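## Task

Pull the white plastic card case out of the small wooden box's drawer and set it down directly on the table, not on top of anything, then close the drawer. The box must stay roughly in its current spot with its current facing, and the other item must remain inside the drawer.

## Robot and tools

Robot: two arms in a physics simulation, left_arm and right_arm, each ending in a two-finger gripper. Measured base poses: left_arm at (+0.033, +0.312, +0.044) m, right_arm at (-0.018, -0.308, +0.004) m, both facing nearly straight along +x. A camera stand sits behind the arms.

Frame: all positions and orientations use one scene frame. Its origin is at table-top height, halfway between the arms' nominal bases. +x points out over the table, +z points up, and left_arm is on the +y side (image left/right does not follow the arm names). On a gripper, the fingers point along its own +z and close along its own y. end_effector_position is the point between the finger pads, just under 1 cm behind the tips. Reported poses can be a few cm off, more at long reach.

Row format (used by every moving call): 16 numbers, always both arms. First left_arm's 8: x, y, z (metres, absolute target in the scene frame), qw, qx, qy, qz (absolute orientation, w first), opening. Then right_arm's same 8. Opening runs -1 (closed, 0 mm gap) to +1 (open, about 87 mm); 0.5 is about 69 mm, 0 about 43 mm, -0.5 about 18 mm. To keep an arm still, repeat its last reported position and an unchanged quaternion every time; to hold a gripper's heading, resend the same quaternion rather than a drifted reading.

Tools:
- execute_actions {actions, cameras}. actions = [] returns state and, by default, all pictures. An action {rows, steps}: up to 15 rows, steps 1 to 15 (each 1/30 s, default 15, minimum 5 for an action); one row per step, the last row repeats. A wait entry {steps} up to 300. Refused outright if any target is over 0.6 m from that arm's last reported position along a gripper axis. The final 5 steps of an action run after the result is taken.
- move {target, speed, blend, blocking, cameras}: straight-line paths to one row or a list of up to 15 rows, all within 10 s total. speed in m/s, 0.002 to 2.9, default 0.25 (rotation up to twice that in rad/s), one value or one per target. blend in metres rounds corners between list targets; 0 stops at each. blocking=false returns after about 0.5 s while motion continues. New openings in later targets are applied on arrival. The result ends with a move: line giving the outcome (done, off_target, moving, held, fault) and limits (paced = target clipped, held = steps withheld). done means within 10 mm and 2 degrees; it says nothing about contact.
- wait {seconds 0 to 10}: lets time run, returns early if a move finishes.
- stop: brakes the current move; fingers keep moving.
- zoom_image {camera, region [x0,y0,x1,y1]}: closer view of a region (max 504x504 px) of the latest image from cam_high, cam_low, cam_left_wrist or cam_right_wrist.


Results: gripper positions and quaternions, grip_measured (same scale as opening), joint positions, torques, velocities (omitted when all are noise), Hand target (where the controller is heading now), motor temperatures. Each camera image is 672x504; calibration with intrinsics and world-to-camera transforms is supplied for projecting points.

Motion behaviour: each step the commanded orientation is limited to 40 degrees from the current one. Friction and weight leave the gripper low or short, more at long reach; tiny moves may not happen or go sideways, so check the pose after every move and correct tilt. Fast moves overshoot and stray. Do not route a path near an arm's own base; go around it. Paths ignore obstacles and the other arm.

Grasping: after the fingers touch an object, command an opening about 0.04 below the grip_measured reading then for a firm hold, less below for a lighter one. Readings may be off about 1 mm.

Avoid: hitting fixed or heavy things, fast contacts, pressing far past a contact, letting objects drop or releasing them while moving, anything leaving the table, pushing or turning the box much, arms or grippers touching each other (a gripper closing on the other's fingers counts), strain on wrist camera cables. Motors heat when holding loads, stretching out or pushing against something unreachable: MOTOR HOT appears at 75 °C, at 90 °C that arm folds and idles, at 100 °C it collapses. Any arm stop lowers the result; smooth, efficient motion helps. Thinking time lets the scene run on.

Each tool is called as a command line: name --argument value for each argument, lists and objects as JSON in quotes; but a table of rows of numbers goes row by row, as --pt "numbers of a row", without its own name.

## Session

execute_actions --actions '[]'

zoom_image --camera "cam_high" --region '[220, 130, 420, 330]'

zoom_image --camera "cam_low" --region '[200, 230, 540, 400]'

Scene clock: 0.00 s of 6000.00 s.
left_arm: end_effector_position=(+0.3957, +0.3447, +0.0645) grip_measured=+1.000 end_effector_quat_wxyz=(+0.508, -0.083, +0.853, +0.090) | right_arm: end_effector_position=(+0.3522, -0.3487, +0.0525) grip_measured=+1.000 end_effector_quat_wxyz=(+0.566, +0.091, +0.816, -0.076)
Joint positions: left_arm=[-0.026 1.561 0.39 0.665 -0.267 -0.068 1] | right_arm=[0.013 1.515 0.345 0.807 0.214 0.057 1]
Joint velocities: within noise
Joint torques (N m): no reading
Motor temperatures (°C): left_arm=[25 31 31 27 24 26 23] | right_arm=[25 28 27 27 27 28 27]
Heat: left arm: 31 °C; right arm: 28 °C.
Hand target: left_arm +0.3973, +0.3446, +0.0669; +0.510, -0.084, +0.851, +0.089 | right_arm +0.3573, -0.3489, +0.0612; +0.578, +0.092, +0.807, -0.075
camera_calibration:
cam_left_wrist: T_world_to_cam=[[0.242405, -0.967143, -0.0766379, 0.240447], [-0.94776, -0.219182, -0.231757, 0.490265], [0.207344, 0.128813, -0.96975, 0.0807564], [0, 0, 0, 1]] pos_world=[0.389624, 0.329601, 0.210363]
cam_right_wrist: T_world_to_cam=[[-0.225962, -0.973285, 0.040707, -0.26374], [-0.922062, 0.200216, -0.331231, 0.431656], [0.314232, -0.11238, -0.942671, 0.0397447], [0, 0, 0, 1]] pos_world=[0.32593, -0.338653, 0.19118]

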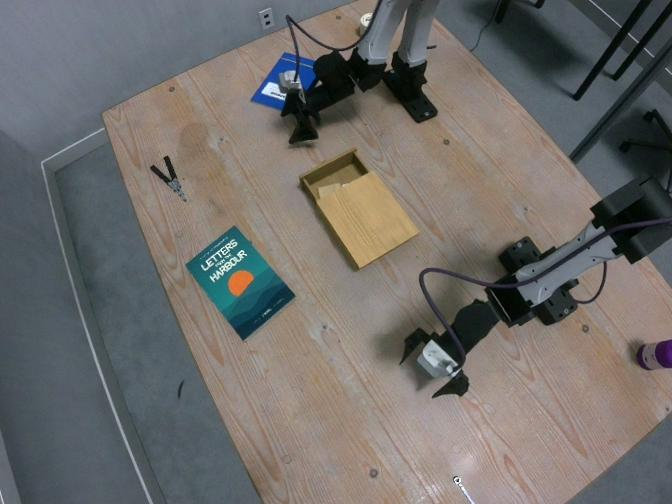

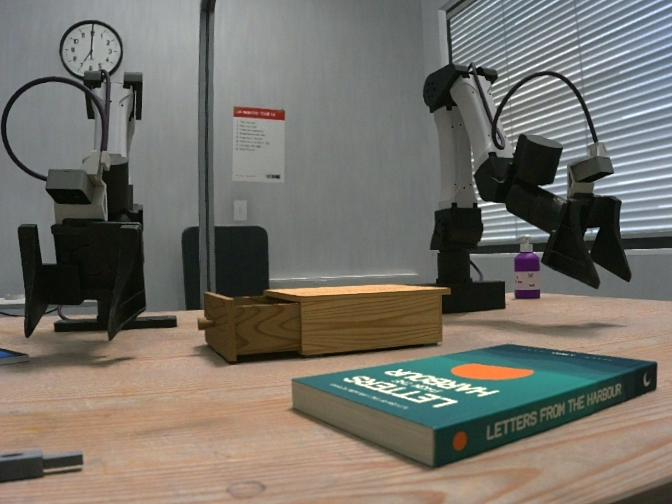

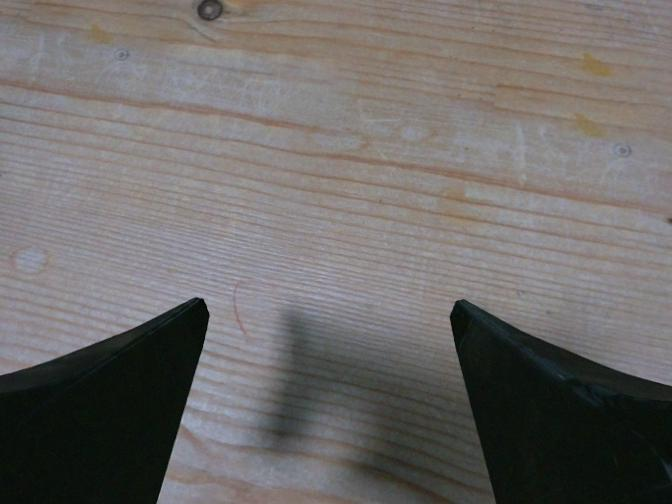

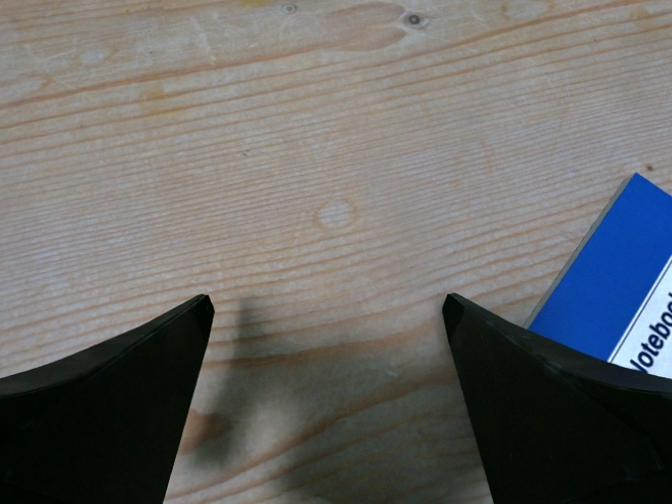

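Scaled by 2.520 from the camera's 672x504 image, which has a finer 960x720 frame.

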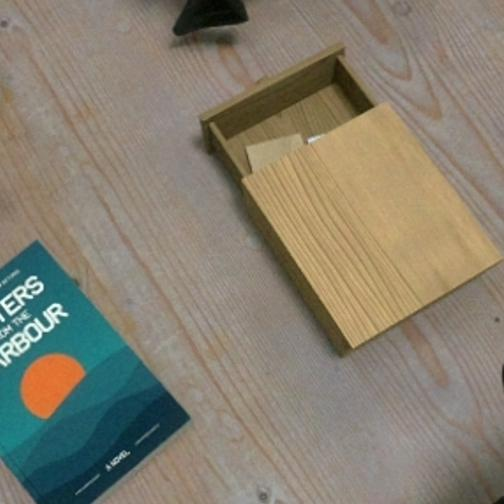

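Scaled by 1.482 from the camera's 672x504 image, which has a finer 960x720 frame.

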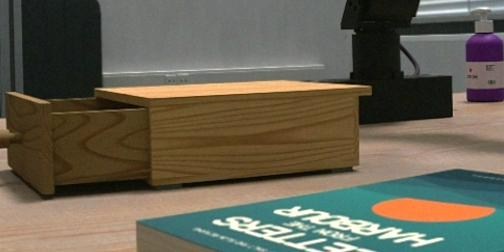

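move --pt "0.3973 0.3446 0.0669 0.510 -0.084 0.851 0.089 1 0.32 -0.25 0.14 0 -0.70 0.714 0 -1" --pt "0.3973 0.3446 0.0669 0.510 -0.084 0.851 0.089 1 0.32 -0.141 0.115 0 -0.70 0.714 0 -1" --cameras '["cam_high","cam_low","cam_right_wrist"]' --speed '[0.5,0.2]' --blend '[0.02,0]'

zoom_image --camera "cam_low" --region '[150, 220, 450, 380]'

Scene clock: 4.20 s of 6000.00 s.
left_arm: end_effector_position=(+0.3957, +0.3447, +0.0645) grip_measured=+1.000 end_effector_quat_wxyz=(+0.508, -0.083, +0.853, +0.090) | right_arm: end_effector_position=(+0.3159, -0.1411, +0.1139) grip_measured=-0.973 end_effector_quat_wxyz=(-0.001, +0.705, -0.709, -0.003)
Joint positions: left_arm=[-0.026 1.561 0.39 0.665 -0.267 -0.068 1] | right_arm=[0.583 2.051 1.859 -1.379 -0.007 -1.012 0.013]
Joint torques (N m): left_arm=[0.05 -5.19 6.01 2.2 -0.07 0.12] | right_arm=[-0.24 -7.24 10.41 0.05 0 0]
Heat: left arm: 32 °C; right arm: 28 °C.
Hand target: left_arm +0.3972, +0.3446, +0.0668; +0.510, -0.084, +0.851, +0.089 | right_arm +0.3199, -0.1410, +0.1149; +0.000, +0.700, -0.714, +0.000
Off the commanded pose: left_arm 0.003 m, 0 deg | right_arm 0.004 m, 1 deg.
Kept back: nothing.
move: done
camera_calibration:
cam_right_wrist: T_world_to_cam=[[0.999868, 0.0155976, -0.00461422, -0.314865], [0.013566, -0.643141, 0.765628, -0.162563], [0.00897433, -0.765589, -0.643268, 0.102562], [0, 0, 0, 1]] pos_world=[0.316109, -0.0211195, 0.188985]
Images, in order (width x height): cam_high 672x504, cam_low 672x504, cam_right_wrist 672x504.

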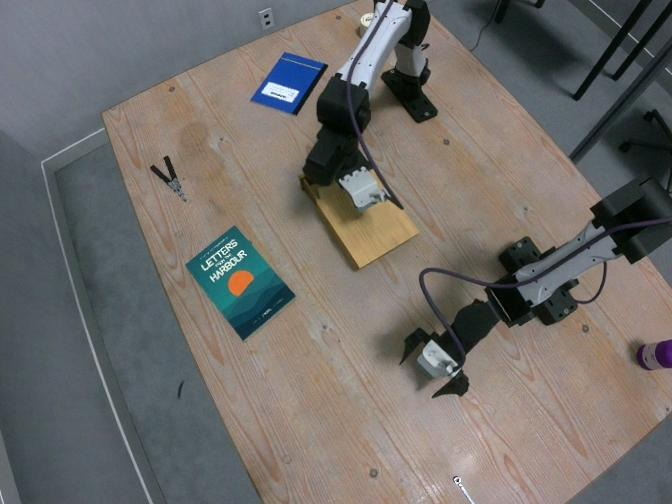

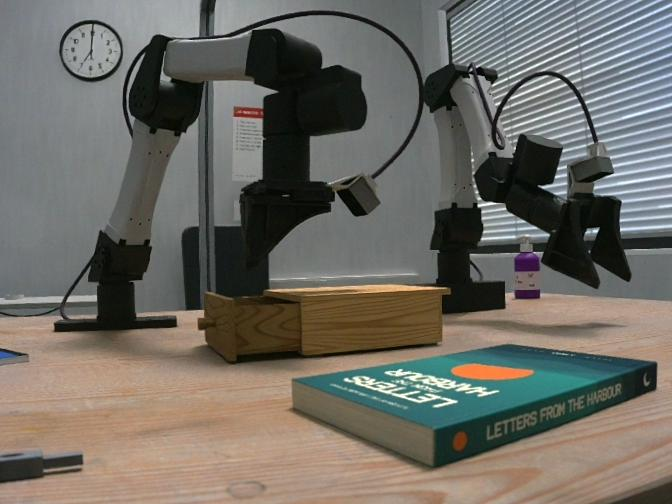

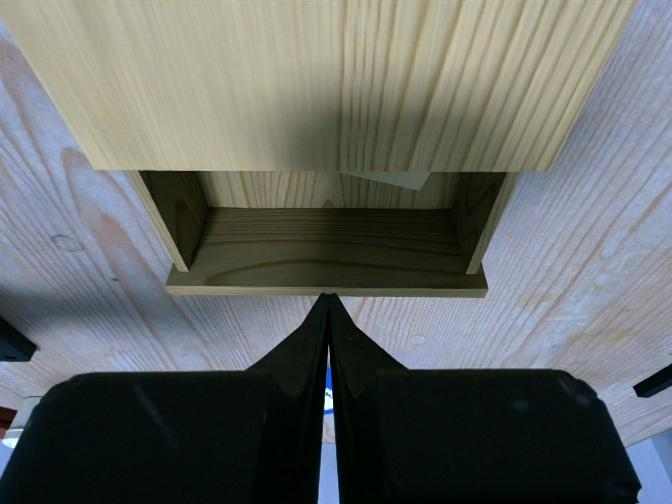

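Scaled by 1.680 from the camera's 672x504 image, which has a finer 960x720 frame.

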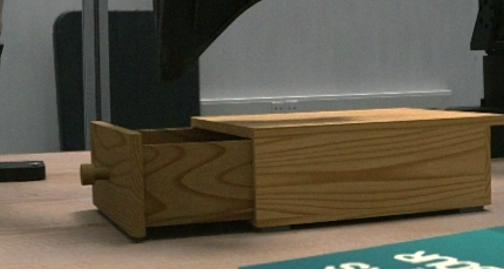

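move --target '[0.3973,0.3446,0.0669,0.510,-0.084,0.851,0.089,1,0.322,-0.146,0.07,0,-0.70,0.714,0,-1]' --cameras '["cam_low","cam_right_wrist"]' --speed 0.12

zoom_image --camera "cam_low" --region '[150, 220, 450, 380]'

Scene clock: 5.43 s of 6000.00 s.
left_arm: end_effector_position=(+0.3957, +0.3447, +0.0645) grip_measured=+1.000 end_effector_quat_wxyz=(+0.508, -0.083, +0.853, +0.090) | right_arm: end_effector_position=(+0.3177, -0.1442, +0.0770) grip_measured=-0.973 end_effector_quat_wxyz=(-0.002, +0.701, -0.713, -0.003)
Joint positions: left_arm=[-0.026 1.561 0.39 0.665 -0.267 -0.068 1] | right_arm=[0.574 2.054 1.717 -1.232 -0.006 -1.01 0.013]
Joint torques (N m): left_arm=[0.01 -5.2 5.97 2.21 -0.09 0.13] | right_arm=[-0.53 -7.23 6.98 0.35 0 -0.21]
Heat: left arm: 32 °C; right arm: 29 °C.
Hand target: left_arm +0.3972, +0.3446, +0.0668; +0.510, -0.084, +0.851, +0.089 | right_arm +0.3218, -0.1461, +0.0701; +0.000, +0.700, -0.714, +0.000
Off the commanded pose: left_arm 0.003 m, 0 deg | right_arm 0.008 m, 0 deg.
Kept back: nothing.
move: done
camera_calibration:
cam_right_wrist: T_world_to_cam=[[0.999989, 0.0038426, -0.00264029, -0.318764], [0.0044938, -0.643548, 0.765392, -0.133488], [0.00124194, -0.765396, -0.643559, 0.0790163], [0, 0, 0, 1]] pos_world=[0.319262, -0.0242023, 0.152181]
Images, in order (width x height): cam_low 672x504, cam_right_wrist 672x504.

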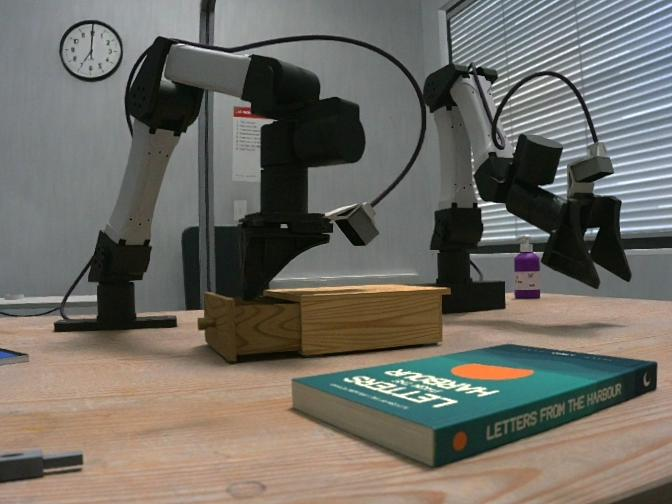

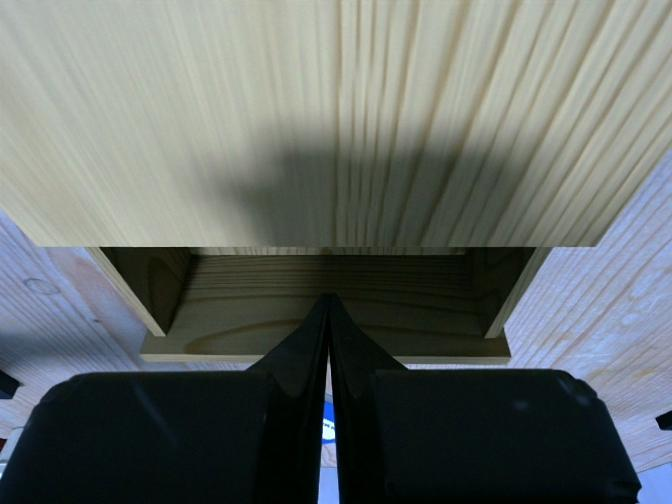

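Scaled by 1.680 from the camera's 672x504 image, which has a finer 960x720 frame.

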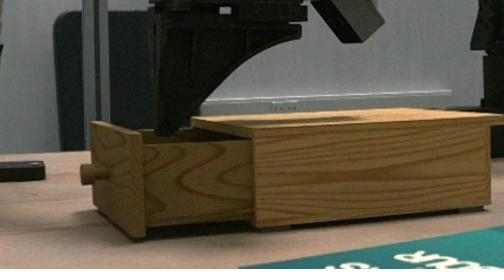

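move --pt "0.3973 0.3446 0.0669 0.510 -0.084 0.851 0.089 1 0.322 -0.146 0.046 0 -0.70 0.714 0 -1" --pt "0.3973 0.3446 0.0669 0.510 -0.084 0.851 0.089 1 0.321 -0.218 0.055 0 -0.70 0.714 0 -1" --cameras '["cam_low","cam_high"]' --speed '[0.08,0.06]'

zoom_image --camera "cam_low" --region '[150, 220, 450, 380]'

Scene clock: 8.10 s of 6000.00 s.
left_arm: end_effector_position=(+0.3957, +0.3447, +0.0645) grip_measured=+1.000 end_effector_quat_wxyz=(+0.508, -0.083, +0.853, +0.090) | right_arm: end_effector_position=(+0.3169, -0.2135, +0.0400) grip_measured=-0.973 end_effector_quat_wxyz=(+0.018, +0.698, -0.716, -0.013)
Joint positions: left_arm=[-0.026 1.561 0.39 0.665 -0.267 -0.068 1] | right_arm=[0.408 2.004 1.492 -1.103 -0.01 -1.167 0.013]
Joint torques (N m): left_arm=[0.02 -5.22 5.94 2.21 -0.07 0.12] | right_arm=[-0.94 -11.78 6.39 0.06 0.03 -0.28]
Heat: left arm: 32 °C; right arm: 29 °C.
Hand target: left_arm +0.3972, +0.3446, +0.0668; +0.510, -0.084, +0.851, +0.089 | right_arm +0.3208, -0.2180, +0.0547; +0.000, +0.700, -0.714, +0.000
Off the commanded pose: left_arm 0.003 m, 0 deg | right_arm 0.016 m, 3 deg.
Kept back: nothing.
move: off_target (right_arm)
Images, in order (width x height): cam_high 672x504, cam_low 672x504.

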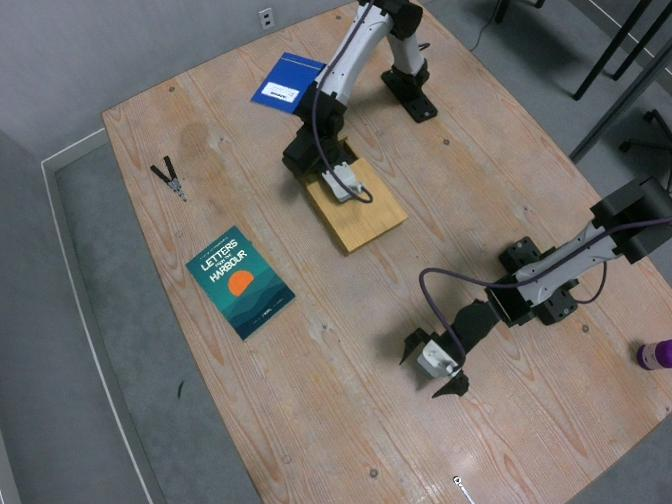

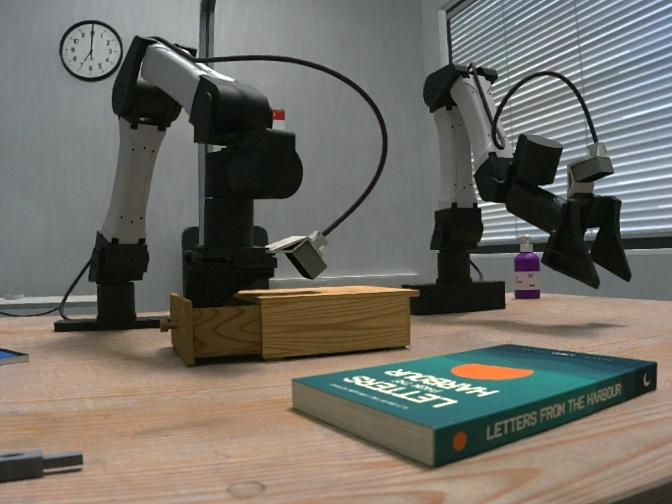

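Scaled by 1.680 from the camera's 672x504 image, which has a finer 960x720 frame.

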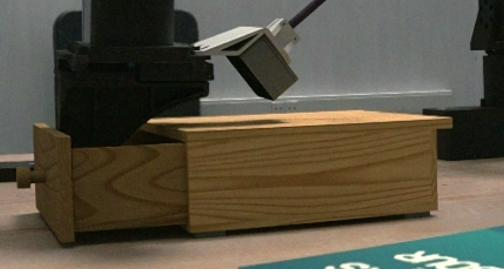

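move --pt "0.3973 0.3446 0.0669 0.510 -0.084 0.851 0.089 1 0.321 -0.200 0.07 0 -0.70 0.714 0 -1" --pt "0.3973 0.3446 0.0669 0.510 -0.084 0.851 0.089 1 0.321 -0.19 0.13 0 -0.70 0.714 0 -1" --pt "0.3973 0.3446 0.0669 0.510 -0.084 0.851 0.089 1 0.315 -0.18 0.14 0.17 0 0.985 0 -1" --cameras '["all"]' --speed '[0.1,0.2,0.5]' --blend 0.01

zoom_image --camera "cam_low" --region '[150, 220, 450, 380]'

Scene clock: 11.67 s of 6000.00 s.
left_arm: end_effector_position=(+0.3957, +0.3447, +0.0645) grip_measured=+1.000 end_effector_quat_wxyz=(+0.508, -0.083, +0.853, +0.090) | right_arm: end_effector_position=(+0.3111, -0.1806, +0.1264) grip_measured=-0.973 end_effector_quat_wxyz=(+0.140, -0.007, +0.990, -0.005)
Joint positions: left_arm=[-0.026 1.561 0.39 0.665 -0.267 -0.068 1] | right_arm=[0.413 1.78 1.551 -1.083 0.111 0.353 0.013]
Joint torques (N m): left_arm=[0.02 -5.2 5.9 2.21 -0.06 0.12] | right_arm=[0.4 -10.44 7.27 0.9 0.24 -0.07]
Heat: left arm: 32 °C; right arm: 30 °C.
Hand target: left_arm +0.3972, +0.3446, +0.0668; +0.510, -0.084, +0.851, +0.089 | right_arm +0.3147, -0.1800, +0.1400; +0.169, +0.000, +0.986, +0.000
Off the commanded pose: left_arm 0.003 m, 0 deg | right_arm 0.014 m, 4 deg.
Kept back: nothing.
move: off_target (right_arm)
camera_calibration:
cam_left_wrist: T_world_to_cam=[[0.242405, -0.967143, -0.0766379, 0.240447], [-0.94776, -0.219182, -0.231757, 0.490265], [0.207344, 0.128813, -0.96975, 0.0807564], [0, 0, 0, 1]] pos_world=[0.389624, 0.329601, 0.210363]
cam_right_wrist: T_world_to_cam=[[0.0335067, -0.999298, 0.0167312, -0.194774], [-0.82616, -0.0182727, 0.563139, 0.202264], [-0.562438, -0.0326916, -0.826193, 0.413729], [0, 0, 0, 1]] pos_world=[0.406325, -0.177416, 0.231176]

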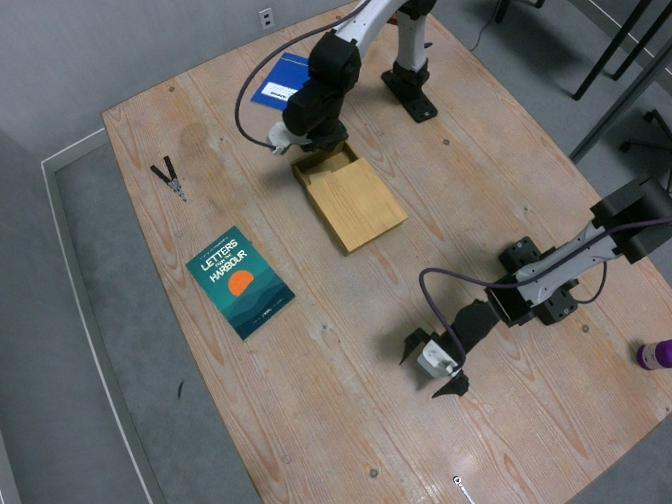

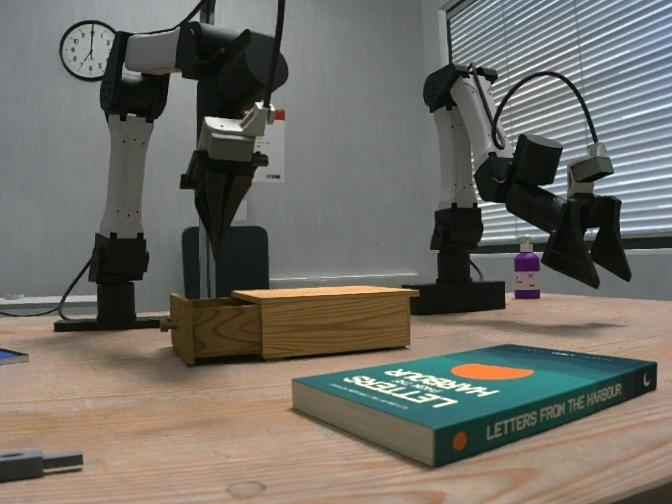

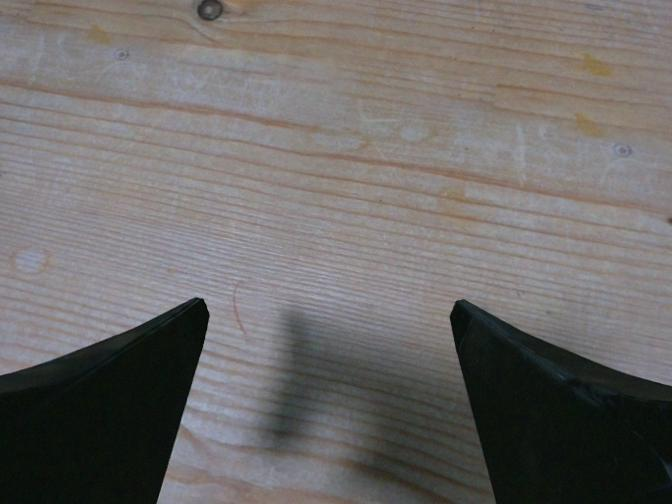

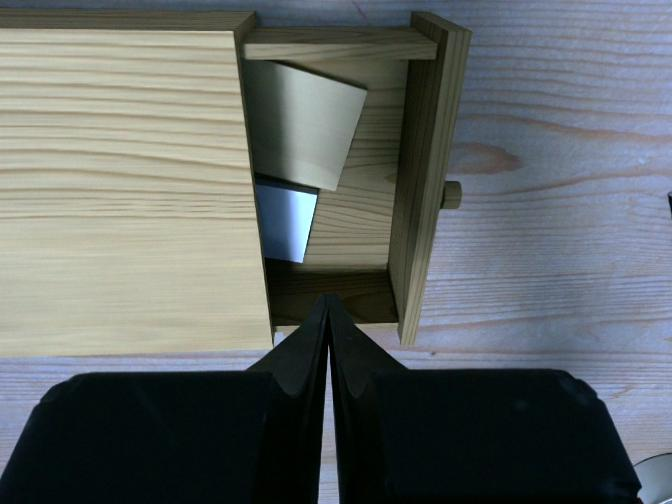

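Scaled by 1.680 from the camera's 672x504 image, which has a finer 960x720 frame.

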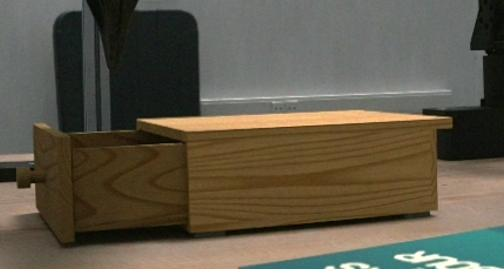

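move --pt "0.3973 0.3446 0.0669 0.510 -0.084 0.851 0.089 1 0.327 -0.18 0.072 0.17 0 0.985 0 -1" --cameras '["cam_low","cam_right_wrist"]' --speed 0.12

zoom_image --camera "cam_low" --region '[150, 220, 450, 380]'

Scene clock: 13.17 s of 6000.00 s.
left_arm: end_effector_position=(+0.3957, +0.3447, +0.0645) grip_measured=+1.000 end_effector_quat_wxyz=(+0.508, -0.083, +0.853, +0.090) | right_arm: end_effector_position=(+0.3212, -0.1767, +0.0778) grip_measured=-0.973 end_effector_quat_wxyz=(+0.167, -0.005, +0.986, +0.005)
Joint positions: left_arm=[-0.026 1.561 0.39 0.665 -0.267 -0.068 1] | right_arm=[0.413 1.783 1.353 -0.825 0.113 0.355 0.013]
Joint torques (N m): left_arm=[0.01 -5.15 5.97 2.21 -0.06 0.12] | right_arm=[-0.81 -5.81 7.5 0.99 0.18 -0.17]
Heat: left arm: 33 °C; right arm: 31 °C.
Hand target: left_arm +0.3972, +0.3446, +0.0668; +0.510, -0.084, +0.851, +0.089 | right_arm +0.3267, -0.1800, +0.0721; +0.170, +0.000, +0.985, +0.000
Off the commanded pose: left_arm 0.003 m, 0 deg | right_arm 0.009 m, 1 deg.
Kept back: nothing.
move: done
camera_calibration:
cam_right_wrist: T_world_to_cam=[[0.0306547, -0.999526, -0.00273153, -0.18804], [-0.855302, -0.0276454, 0.517392, 0.24923], [-0.517222, -0.0135242, -0.855744, 0.370524], [0, 0, 0, 1]] pos_world=[0.410574, -0.17605, 0.18761]
Images, in order (width x height): cam_low 672x504, cam_right_wrist 672x504.

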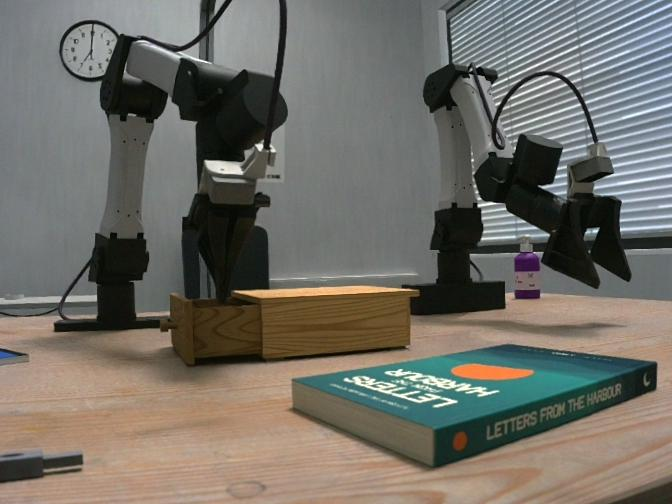

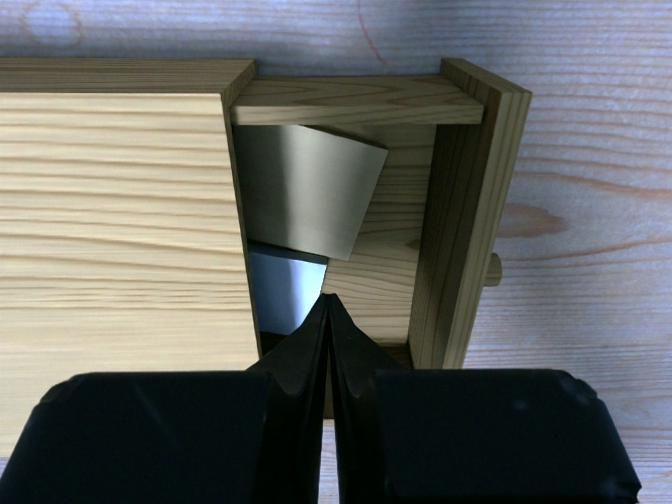

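Scaled by 1.680 from the camera's 672x504 image, which has a finer 960x720 frame.

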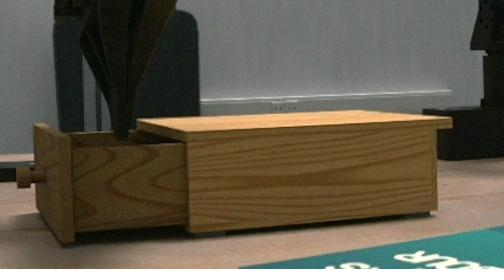

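move --pt "0.3973 0.3446 0.0669 0.510 -0.084 0.851 0.089 1 0.327 -0.181 0.049 0.17 0 0.985 0 -1" --pt "0.3973 0.3446 0.0669 0.510 -0.084 0.851 0.089 1 0.327 -0.181 0.049 0.17 0 0.985 0 0" --pt "0.3973 0.3446 0.0669 0.510 -0.084 0.851 0.089 1 0.327 -0.181 0.049 0.17 0 0.985 0 0.5" --cameras '["cam_low","cam_right_wrist"]' --speed 0.08

zoom_image --camera "cam_low" --region '[150, 220, 450, 380]'

Scene clock: 16.17 s of 6000.00 s.
left_arm: end_effector_position=(+0.3957, +0.3447, +0.0645) grip_measured=+1.000 end_effector_quat_wxyz=(+0.508, -0.083, +0.853, +0.090) | right_arm: end_effector_position=(+0.3238, -0.1826, +0.0546) grip_measured=+0.498 end_effector_quat_wxyz=(+0.169, -0.001, +0.986, -0.001)
Joint positions: left_arm=[-0.026 1.561 0.39 0.665 -0.267 -0.068 1] | right_arm=[0.4 1.804 1.284 -0.734 0.123 0.349 0.749]
Joint torques (N m): left_arm=[0.05 -5.19 5.97 2.2 -0.08 0.13] | right_arm=[0.18 -5.93 7.51 0.99 0.06 -0.11]
Heat: left arm: 33 °C; right arm: 31 °C.
Hand target: left_arm +0.3972, +0.3446, +0.0668; +0.510, -0.084, +0.851, +0.089 | right_arm +0.3269, -0.1810, +0.0491; +0.170, +0.000, +0.985, +0.000
Off the commanded pose: left_arm 0.003 m, 0 deg | right_arm 0.007 m, 0 deg.
Kept back: nothing.
move: done
camera_calibration:
cam_right_wrist: T_world_to_cam=[[0.0209976, -0.999746, 0.00814906, -0.191609], [-0.857912, -0.0138322, 0.51361, 0.266916], [-0.513367, -0.0177757, -0.857985, 0.350016], [0, 0, 0, 1]] pos_world=[0.4127, -0.181646, 0.164779]
Images, in order (width x height): cam_low 672x504, cam_right_wrist 672x504.

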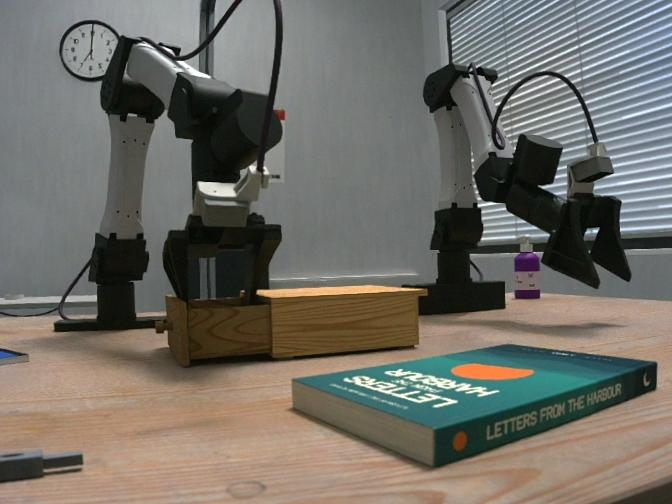

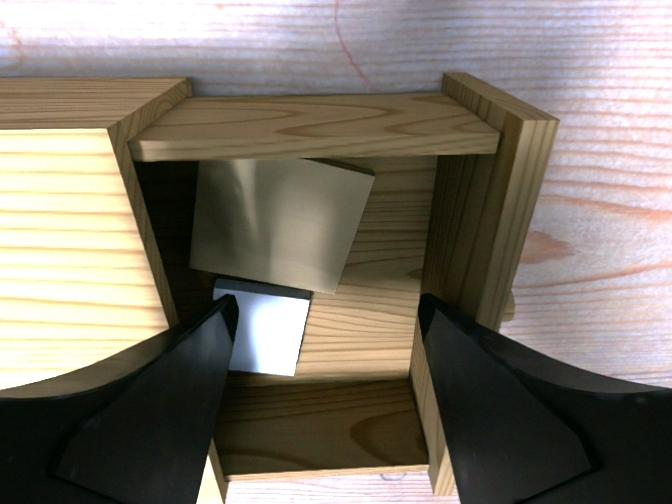

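Scaled by 1.680 from the camera's 672x504 image, which has a finer 960x720 frame.

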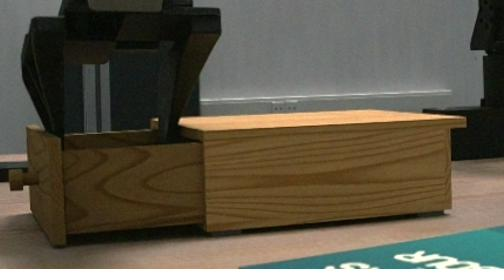

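move --pt "0.3973 0.3446 0.0669 0.510 -0.084 0.851 0.089 1 0.327 -0.181 0.049 0.17 0 0.985 0 0.85" --pt "0.3973 0.3446 0.0669 0.510 -0.084 0.851 0.089 1 0.327 -0.181 0.049 0.17 0 0.985 0 0.75" --pt "0.3973 0.3446 0.0669 0.510 -0.084 0.851 0.089 1 0.325 -0.181 0.12 0.17 0 0.985 0 0.3" --cameras '["cam_low","cam_right_wrist","cam_high"]' --speed 0.15

zoom_image --camera "cam_low" --region '[150, 220, 450, 380]'

Scene clock: 20.00 s of 6000.00 s.
left_arm: end_effector_position=(+0.3957, +0.3447, +0.0645) grip_measured=+1.000 end_effector_quat_wxyz=(+0.508, -0.083, +0.853, +0.090) | right_arm: end_effector_position=(+0.3192, -0.1857, +0.0993) grip_measured=+0.300 end_effector_quat_wxyz=(+0.143, -0.003, +0.990, -0.013)
Joint positions: left_arm=[-0.026 1.561 0.39 0.665 -0.267 -0.068 1] | right_arm=[0.398 1.805 1.474 -0.979 0.126 0.347 0.65]
Joint torques (N m): left_arm=[0.08 -5.22 6.01 2.21 -0.09 0.12] | right_arm=[0.43 -10.17 10.76 0.64 0.09 -0.06]
Motor temperatures (°C): left_arm=[25 33 33 32 24 26 23] | right_arm=[25 31 29 28 27 28 27]
Heat: left arm: 33 °C; right arm: 31 °C.
Hand target: left_arm +0.3972, +0.3446, +0.0668; +0.510, -0.084, +0.851, +0.089 | right_arm +0.3245, -0.1812, +0.1198; +0.170, +0.000, +0.985, +0.000
Off the commanded pose: left_arm 0.003 m, 0 deg | right_arm 0.022 m, 3 deg.
Kept back: nothing.
move: off_target (right_arm); target 3's new opening was sent with right_arm's hand 0.022 m and 3 deg from that target
camera_calibration:
cam_right_wrist: T_world_to_cam=[[0.0215672, -0.999295, 0.0307193, -0.197291], [-0.829809, -0.000754424, 0.558047, 0.229006], [-0.55763, -0.0375267, -0.829241, 0.393578], [0, 0, 0, 1]] pos_world=[0.413757, -0.18221, 0.204635]
Images, in order (width x height): cam_high 672x504, cam_low 672x504, cam_right_wrist 672x504.

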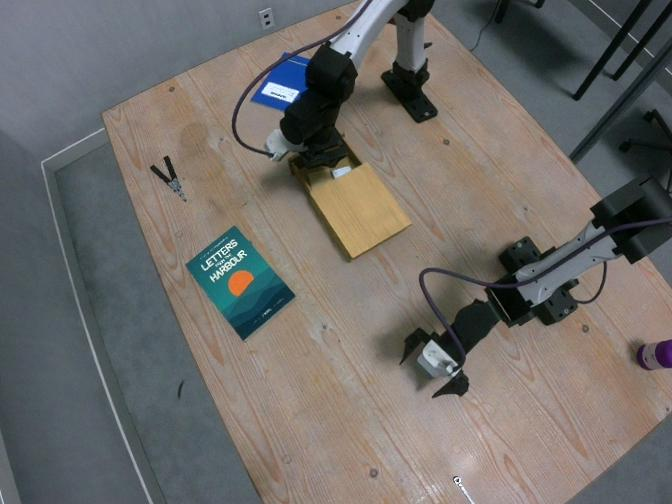

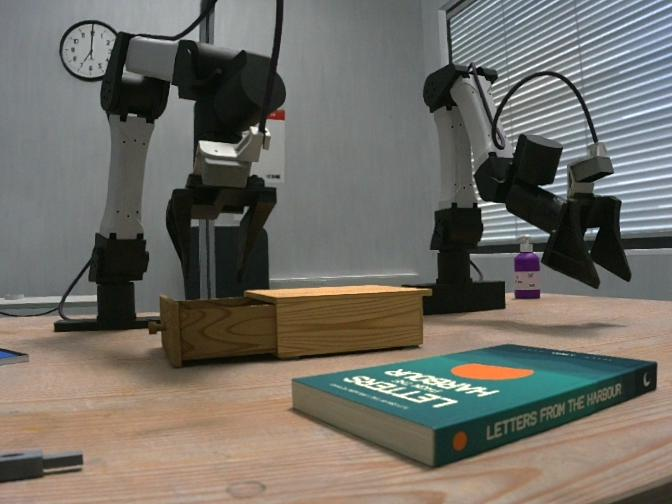

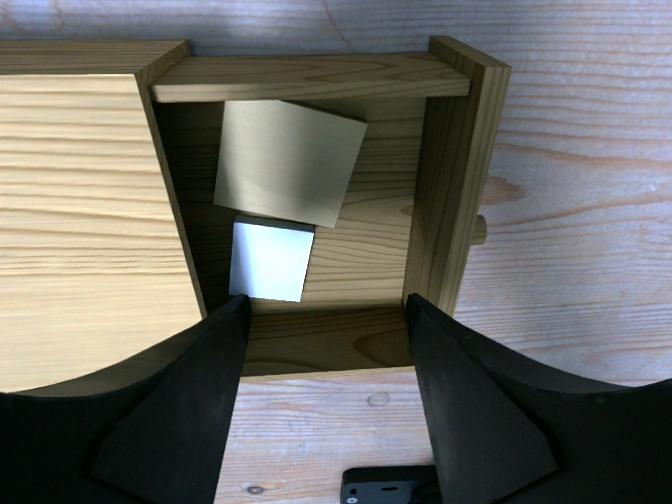

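Scaled by 1.680 from the camera's 672x504 image, which has a finer 960x720 frame.

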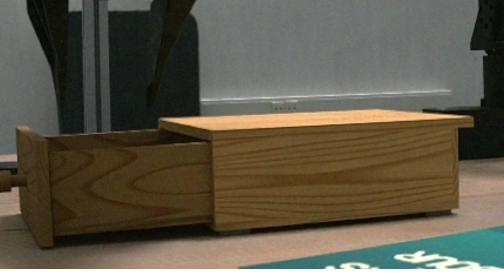

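move --pt "0.3973 0.3446 0.0669 0.510 -0.084 0.851 0.089 1 0.303 -0.182 0.115 0.166 0.052 0.940 0.296 -1" --cameras '["cam_low","cam_right_wrist"]' --speed 0.3

zoom_image --camera "cam_low" --region '[150, 220, 450, 380]'

Scene clock: 22.60 s of 6000.00 s.
left_arm: end_effector_position=(+0.3957, +0.3447, +0.0645) grip_measured=+1.000 end_effector_quat_wxyz=(+0.508, -0.083, +0.853, +0.090) | right_arm: end_effector_position=(+0.2991, -0.1826, +0.1024) grip_measured=-0.973 end_effector_quat_wxyz=(+0.139, +0.062, +0.946, +0.286)
Joint positions: left_arm=[-0.026 1.561 0.39 0.665 -0.267 -0.068 1] | right_arm=[0.111 1.617 1.133 -0.684 -0.522 0.32 0.013]
Joint torques (N m): left_arm=[0.03 -5.19 5.96 2.21 -0.07 0.12] | right_arm=[-0.27 -9.01 7.43 1.16 -0.34 -0.25]
Heat: left arm: 33 °C; right arm: 31 °C.
Hand target: left_arm +0.3972, +0.3446, +0.0668; +0.510, -0.084, +0.851, +0.089 | right_arm +0.3028, -0.1820, +0.1150; +0.165, +0.052, +0.940, +0.295
Off the commanded pose: left_arm 0.003 m, 0 deg | right_arm 0.013 m, 4 deg.
Kept back: nothing.
move: off_target (right_arm)
camera_calibration:
cam_right_wrist: T_world_to_cam=[[-0.0172069, -0.831416, -0.555384, -0.0915546], [-0.838705, -0.29039, 0.460702, 0.170316], [-0.544313, 0.473731, -0.692316, 0.460371], [0, 0, 0, 1]] pos_world=[0.391856, -0.244754, 0.18941]
Images, in order (width x height): cam_low 672x504, cam_right_wrist 672x504.

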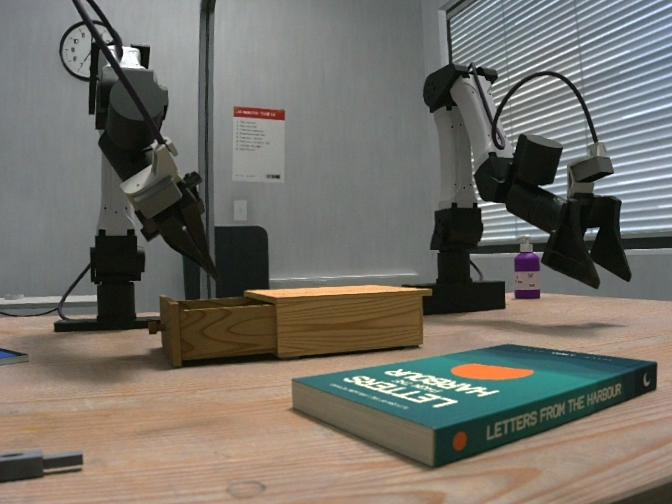

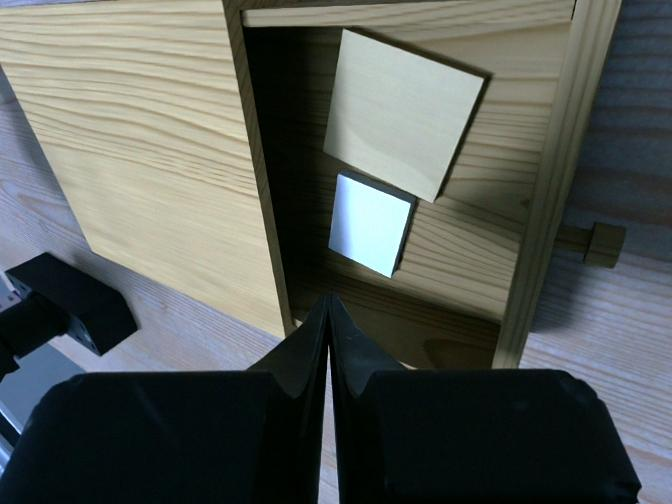

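Scaled by 1.680 from the camera's 672x504 image, which has a finer 960x720 frame.

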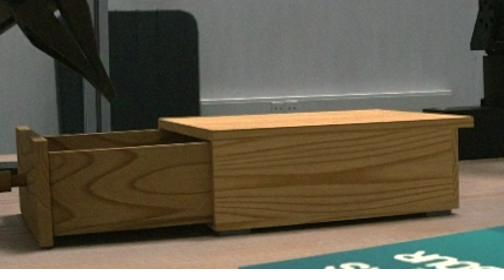

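move --pt "0.3973 0.3446 0.0669 0.510 -0.084 0.851 0.089 1 0.305 -0.126 0.05 0.166 0.052 0.940 0.296 -1" --cameras '["cam_low","cam_right_wrist"]' --speed 0.07

zoom_image --camera "cam_low" --region '[150, 220, 450, 380]'

Scene clock: 24.67 s of 6000.00 s.
left_arm: end_effector_position=(+0.3957, +0.3447, +0.0645) grip_measured=+1.000 end_effector_quat_wxyz=(+0.508, -0.083, +0.853, +0.090) | right_arm: end_effector_position=(+0.3008, -0.1303, +0.0530) grip_measured=-0.973 end_effector_quat_wxyz=(+0.160, +0.053, +0.941, +0.293)
Joint positions: left_arm=[-0.026 1.561 0.39 0.665 -0.267 -0.068 1] | right_arm=[0.276 1.677 0.963 -0.33 -0.454 0.482 0.013]
Joint torques (N m): left_arm=[-0.01 -5.18 5.97 2.21 -0.06 0.12] | right_arm=[1.02 -5.07 7.32 1.41 -0.18 -0.04]
Heat: left arm: 34 °C; right arm: 31 °C.
Hand target: left_arm +0.3972, +0.3446, +0.0668; +0.510, -0.084, +0.851, +0.089 | right_arm +0.3048, -0.1261, +0.0501; +0.166, +0.052, +0.939, +0.296
Off the commanded pose: left_arm 0.003 m, 0 deg | right_arm 0.007 m, 1 deg.
Kept back: nothing.
move: done
camera_calibration:
cam_right_wrist: T_world_to_cam=[[0.0150128, -0.825206, -0.564632, -0.0838543], [-0.857329, -0.301221, 0.417437, 0.216194], [-0.514551, 0.477808, -0.711995, 0.394902], [0, 0, 0, 1]] pos_world=[0.389805, -0.192763, 0.143574]
Images, in order (width x height): cam_low 672x504, cam_right_wrist 672x504.

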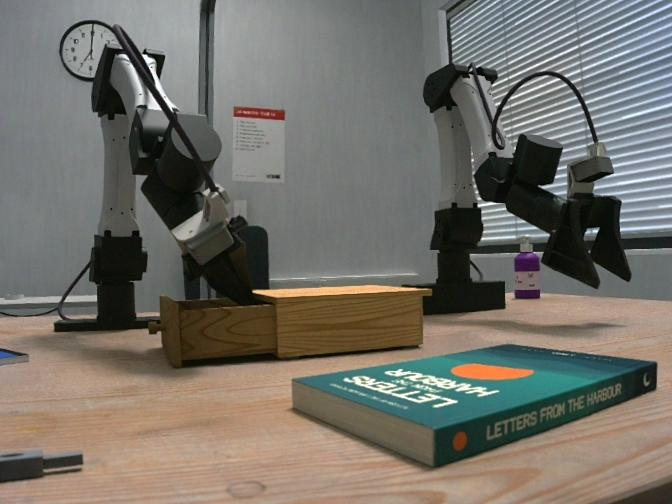

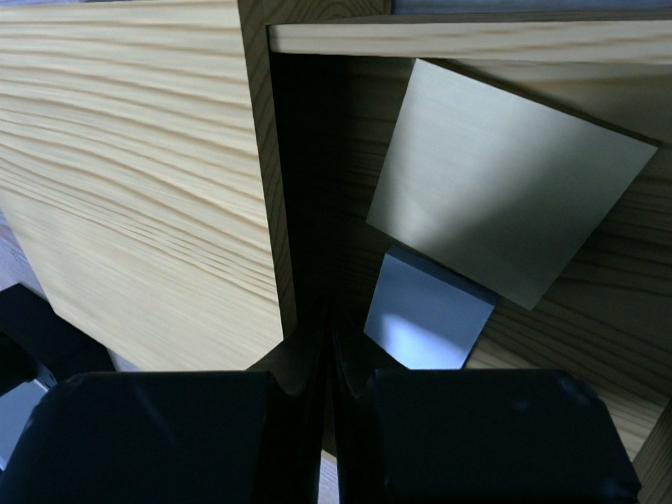

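Scaled by 1.680 from the camera's 672x504 image, which has a finer 960x720 frame.

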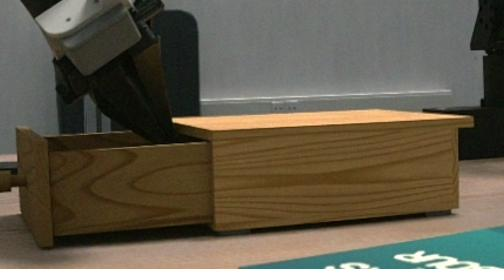

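move --pt "0.3973 0.3446 0.0669 0.510 -0.084 0.851 0.089 1 0.306 -0.119 0.030 0.166 0.052 0.940 0.296 -1" --pt "0.3973 0.3446 0.0669 0.510 -0.084 0.851 0.089 1 0.306 -0.16 0.030 0.166 0.052 0.940 0.296 -1" --cameras '["cam_low","cam_right_wrist"]' --speed 0.05

zoom_image --camera "cam_low" --region '[150, 220, 450, 380]'

Scene clock: 26.90 s of 6000.00 s.
left_arm: end_effector_position=(+0.3957, +0.3447, +0.0645) grip_measured=+1.000 end_effector_quat_wxyz=(+0.508, -0.083, +0.853, +0.090) | right_arm: end_effector_position=(+0.3098, -0.1547, +0.0336) grip_measured=-0.973 end_effector_quat_wxyz=(+0.170, +0.054, +0.937, +0.301)
Joint positions: left_arm=[-0.026 1.561 0.39 0.665 -0.267 -0.068 1] | right_arm=[0.187 1.722 0.918 -0.25 -0.505 0.409 0.013]
Joint velocities: left_arm=[within noise] | right_arm=[-0.012 0.007 0.007 -0.022 -0.051 -0.154 -0.03]
Joint torques (N m): left_arm=[-0.01 -5.14 5.94 2.2 -0.07 0.11] | right_arm=[-0.94 -6.31 6.45 0.98 -0.25 -0.4]
Heat: left arm: 34 °C; right arm: 32 °C.
Hand target: left_arm +0.3972, +0.3446, +0.0668; +0.510, -0.084, +0.851, +0.089 | right_arm +0.3061, -0.1599, +0.0301; +0.166, +0.052, +0.939, +0.296
Off the commanded pose: left_arm 0.003 m, 0 deg | right_arm 0.007 m, 1 deg.
Kept back: nothing.
move: done
camera_calibration:
cam_right_wrist: T_world_to_cam=[[0.0205393, -0.815756, -0.578032, -0.114963], [-0.867681, -0.301772, 0.395048, 0.22855], [-0.496696, 0.493433, -0.714014, 0.394378], [0, 0, 0, 1]] pos_world=[0.396556, -0.219412, 0.124851]
Images, in order (width x height): cam_low 672x504, cam_right_wrist 672x504.

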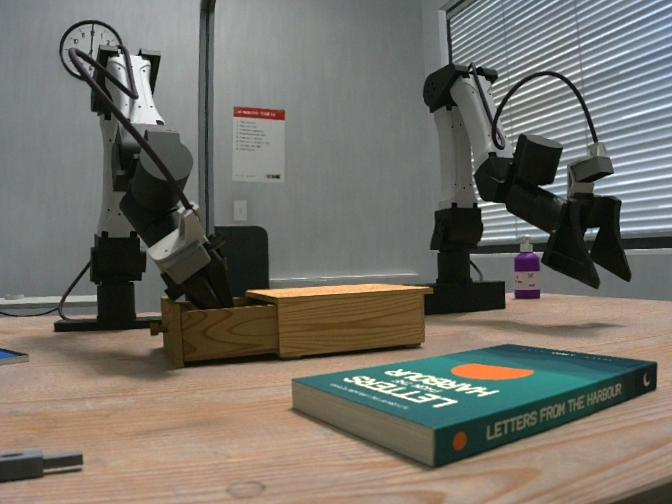

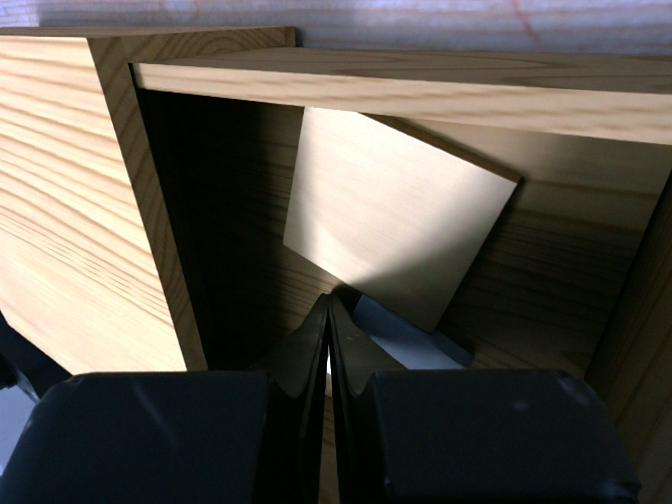

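Scaled by 1.680 from the camera's 672x504 image, which has a finer 960x720 frame.

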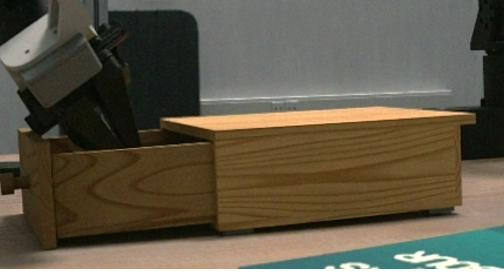

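move --pt "0.3973 0.3446 0.0669 0.510 -0.084 0.851 0.089 1 0.309 -0.157 0.07 0.166 0.052 0.940 0.296 -1" --pt "0.3973 0.3446 0.0669 0.510 -0.084 0.851 0.089 1 0.315 -0.185 0.13 0.17 0 0.985 0 0.3" --cameras '["cam_low","cam_right_wrist"]' --speed '[0.1,0.35]'

Scene clock: 30.27 s of 6000.00 s.
left_arm: end_effector_position=(+0.3957, +0.3447, +0.0645) grip_measured=+1.000 end_effector_quat_wxyz=(+0.508, -0.083, +0.853, +0.090) | right_arm: end_effector_position=(+0.3083, -0.1868, +0.1261) grip_measured=+0.300 end_effector_quat_wxyz=(+0.163, +0.003, +0.987, +0.004)
Joint positions: left_arm=[-0.026 1.561 0.39 0.665 -0.267 -0.068 1] | right_arm=[0.397 1.712 1.463 -1.012 0.109 0.356 0.65]
Joint torques (N m): left_arm=[0.01 -5.16 5.94 2.21 -0.08 0.12] | right_arm=[0.66 -5.39 11.18 0.73 0.22 -0.22]
Heat: left arm: 34 °C; right arm: 32 °C.
Hand target: left_arm +0.3972, +0.3446, +0.0668; +0.510, -0.084, +0.851, +0.089 | right_arm +0.3149, -0.1850, +0.1300; +0.170, +0.000, +0.985, +0.000
Off the commanded pose: left_arm 0.003 m, 0 deg | right_arm 0.008 m, 1 deg.
Kept back: nothing.
move: done
camera_calibration:
cam_right_wrist: T_world_to_cam=[[0.0158287, -0.999867, -0.00400632, -0.192935], [-0.851609, -0.015581, 0.523946, 0.21322], [-0.523939, -0.00488155, -0.851742, 0.408138], [0, 0, 0, 1]] pos_world=[0.398473, -0.187595, 0.235139]
Images, in order (width x height): cam_low 672x504, cam_right_wrist 672x504.

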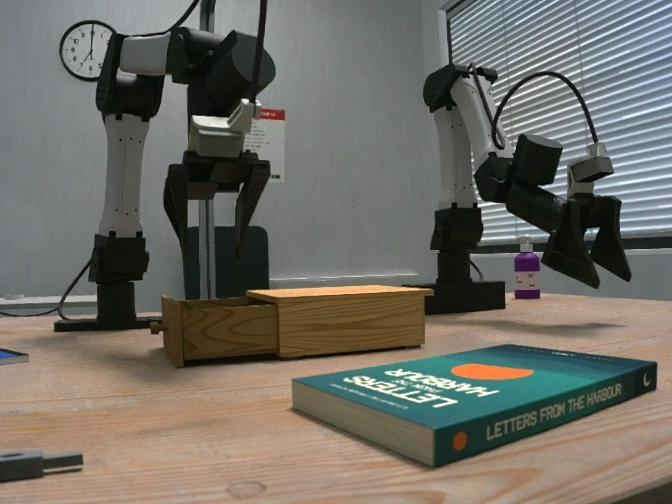

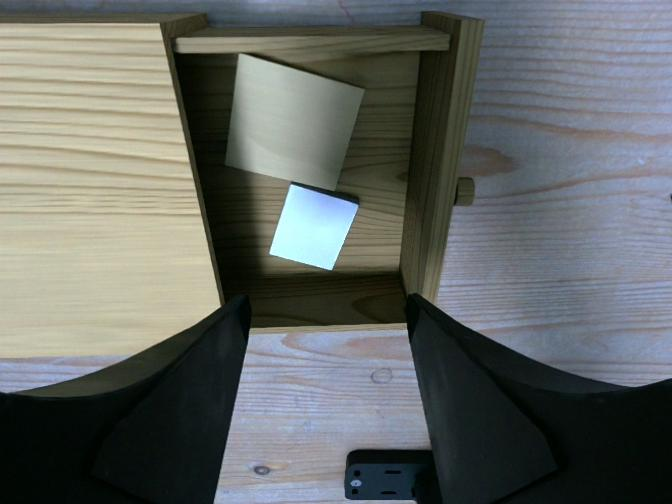

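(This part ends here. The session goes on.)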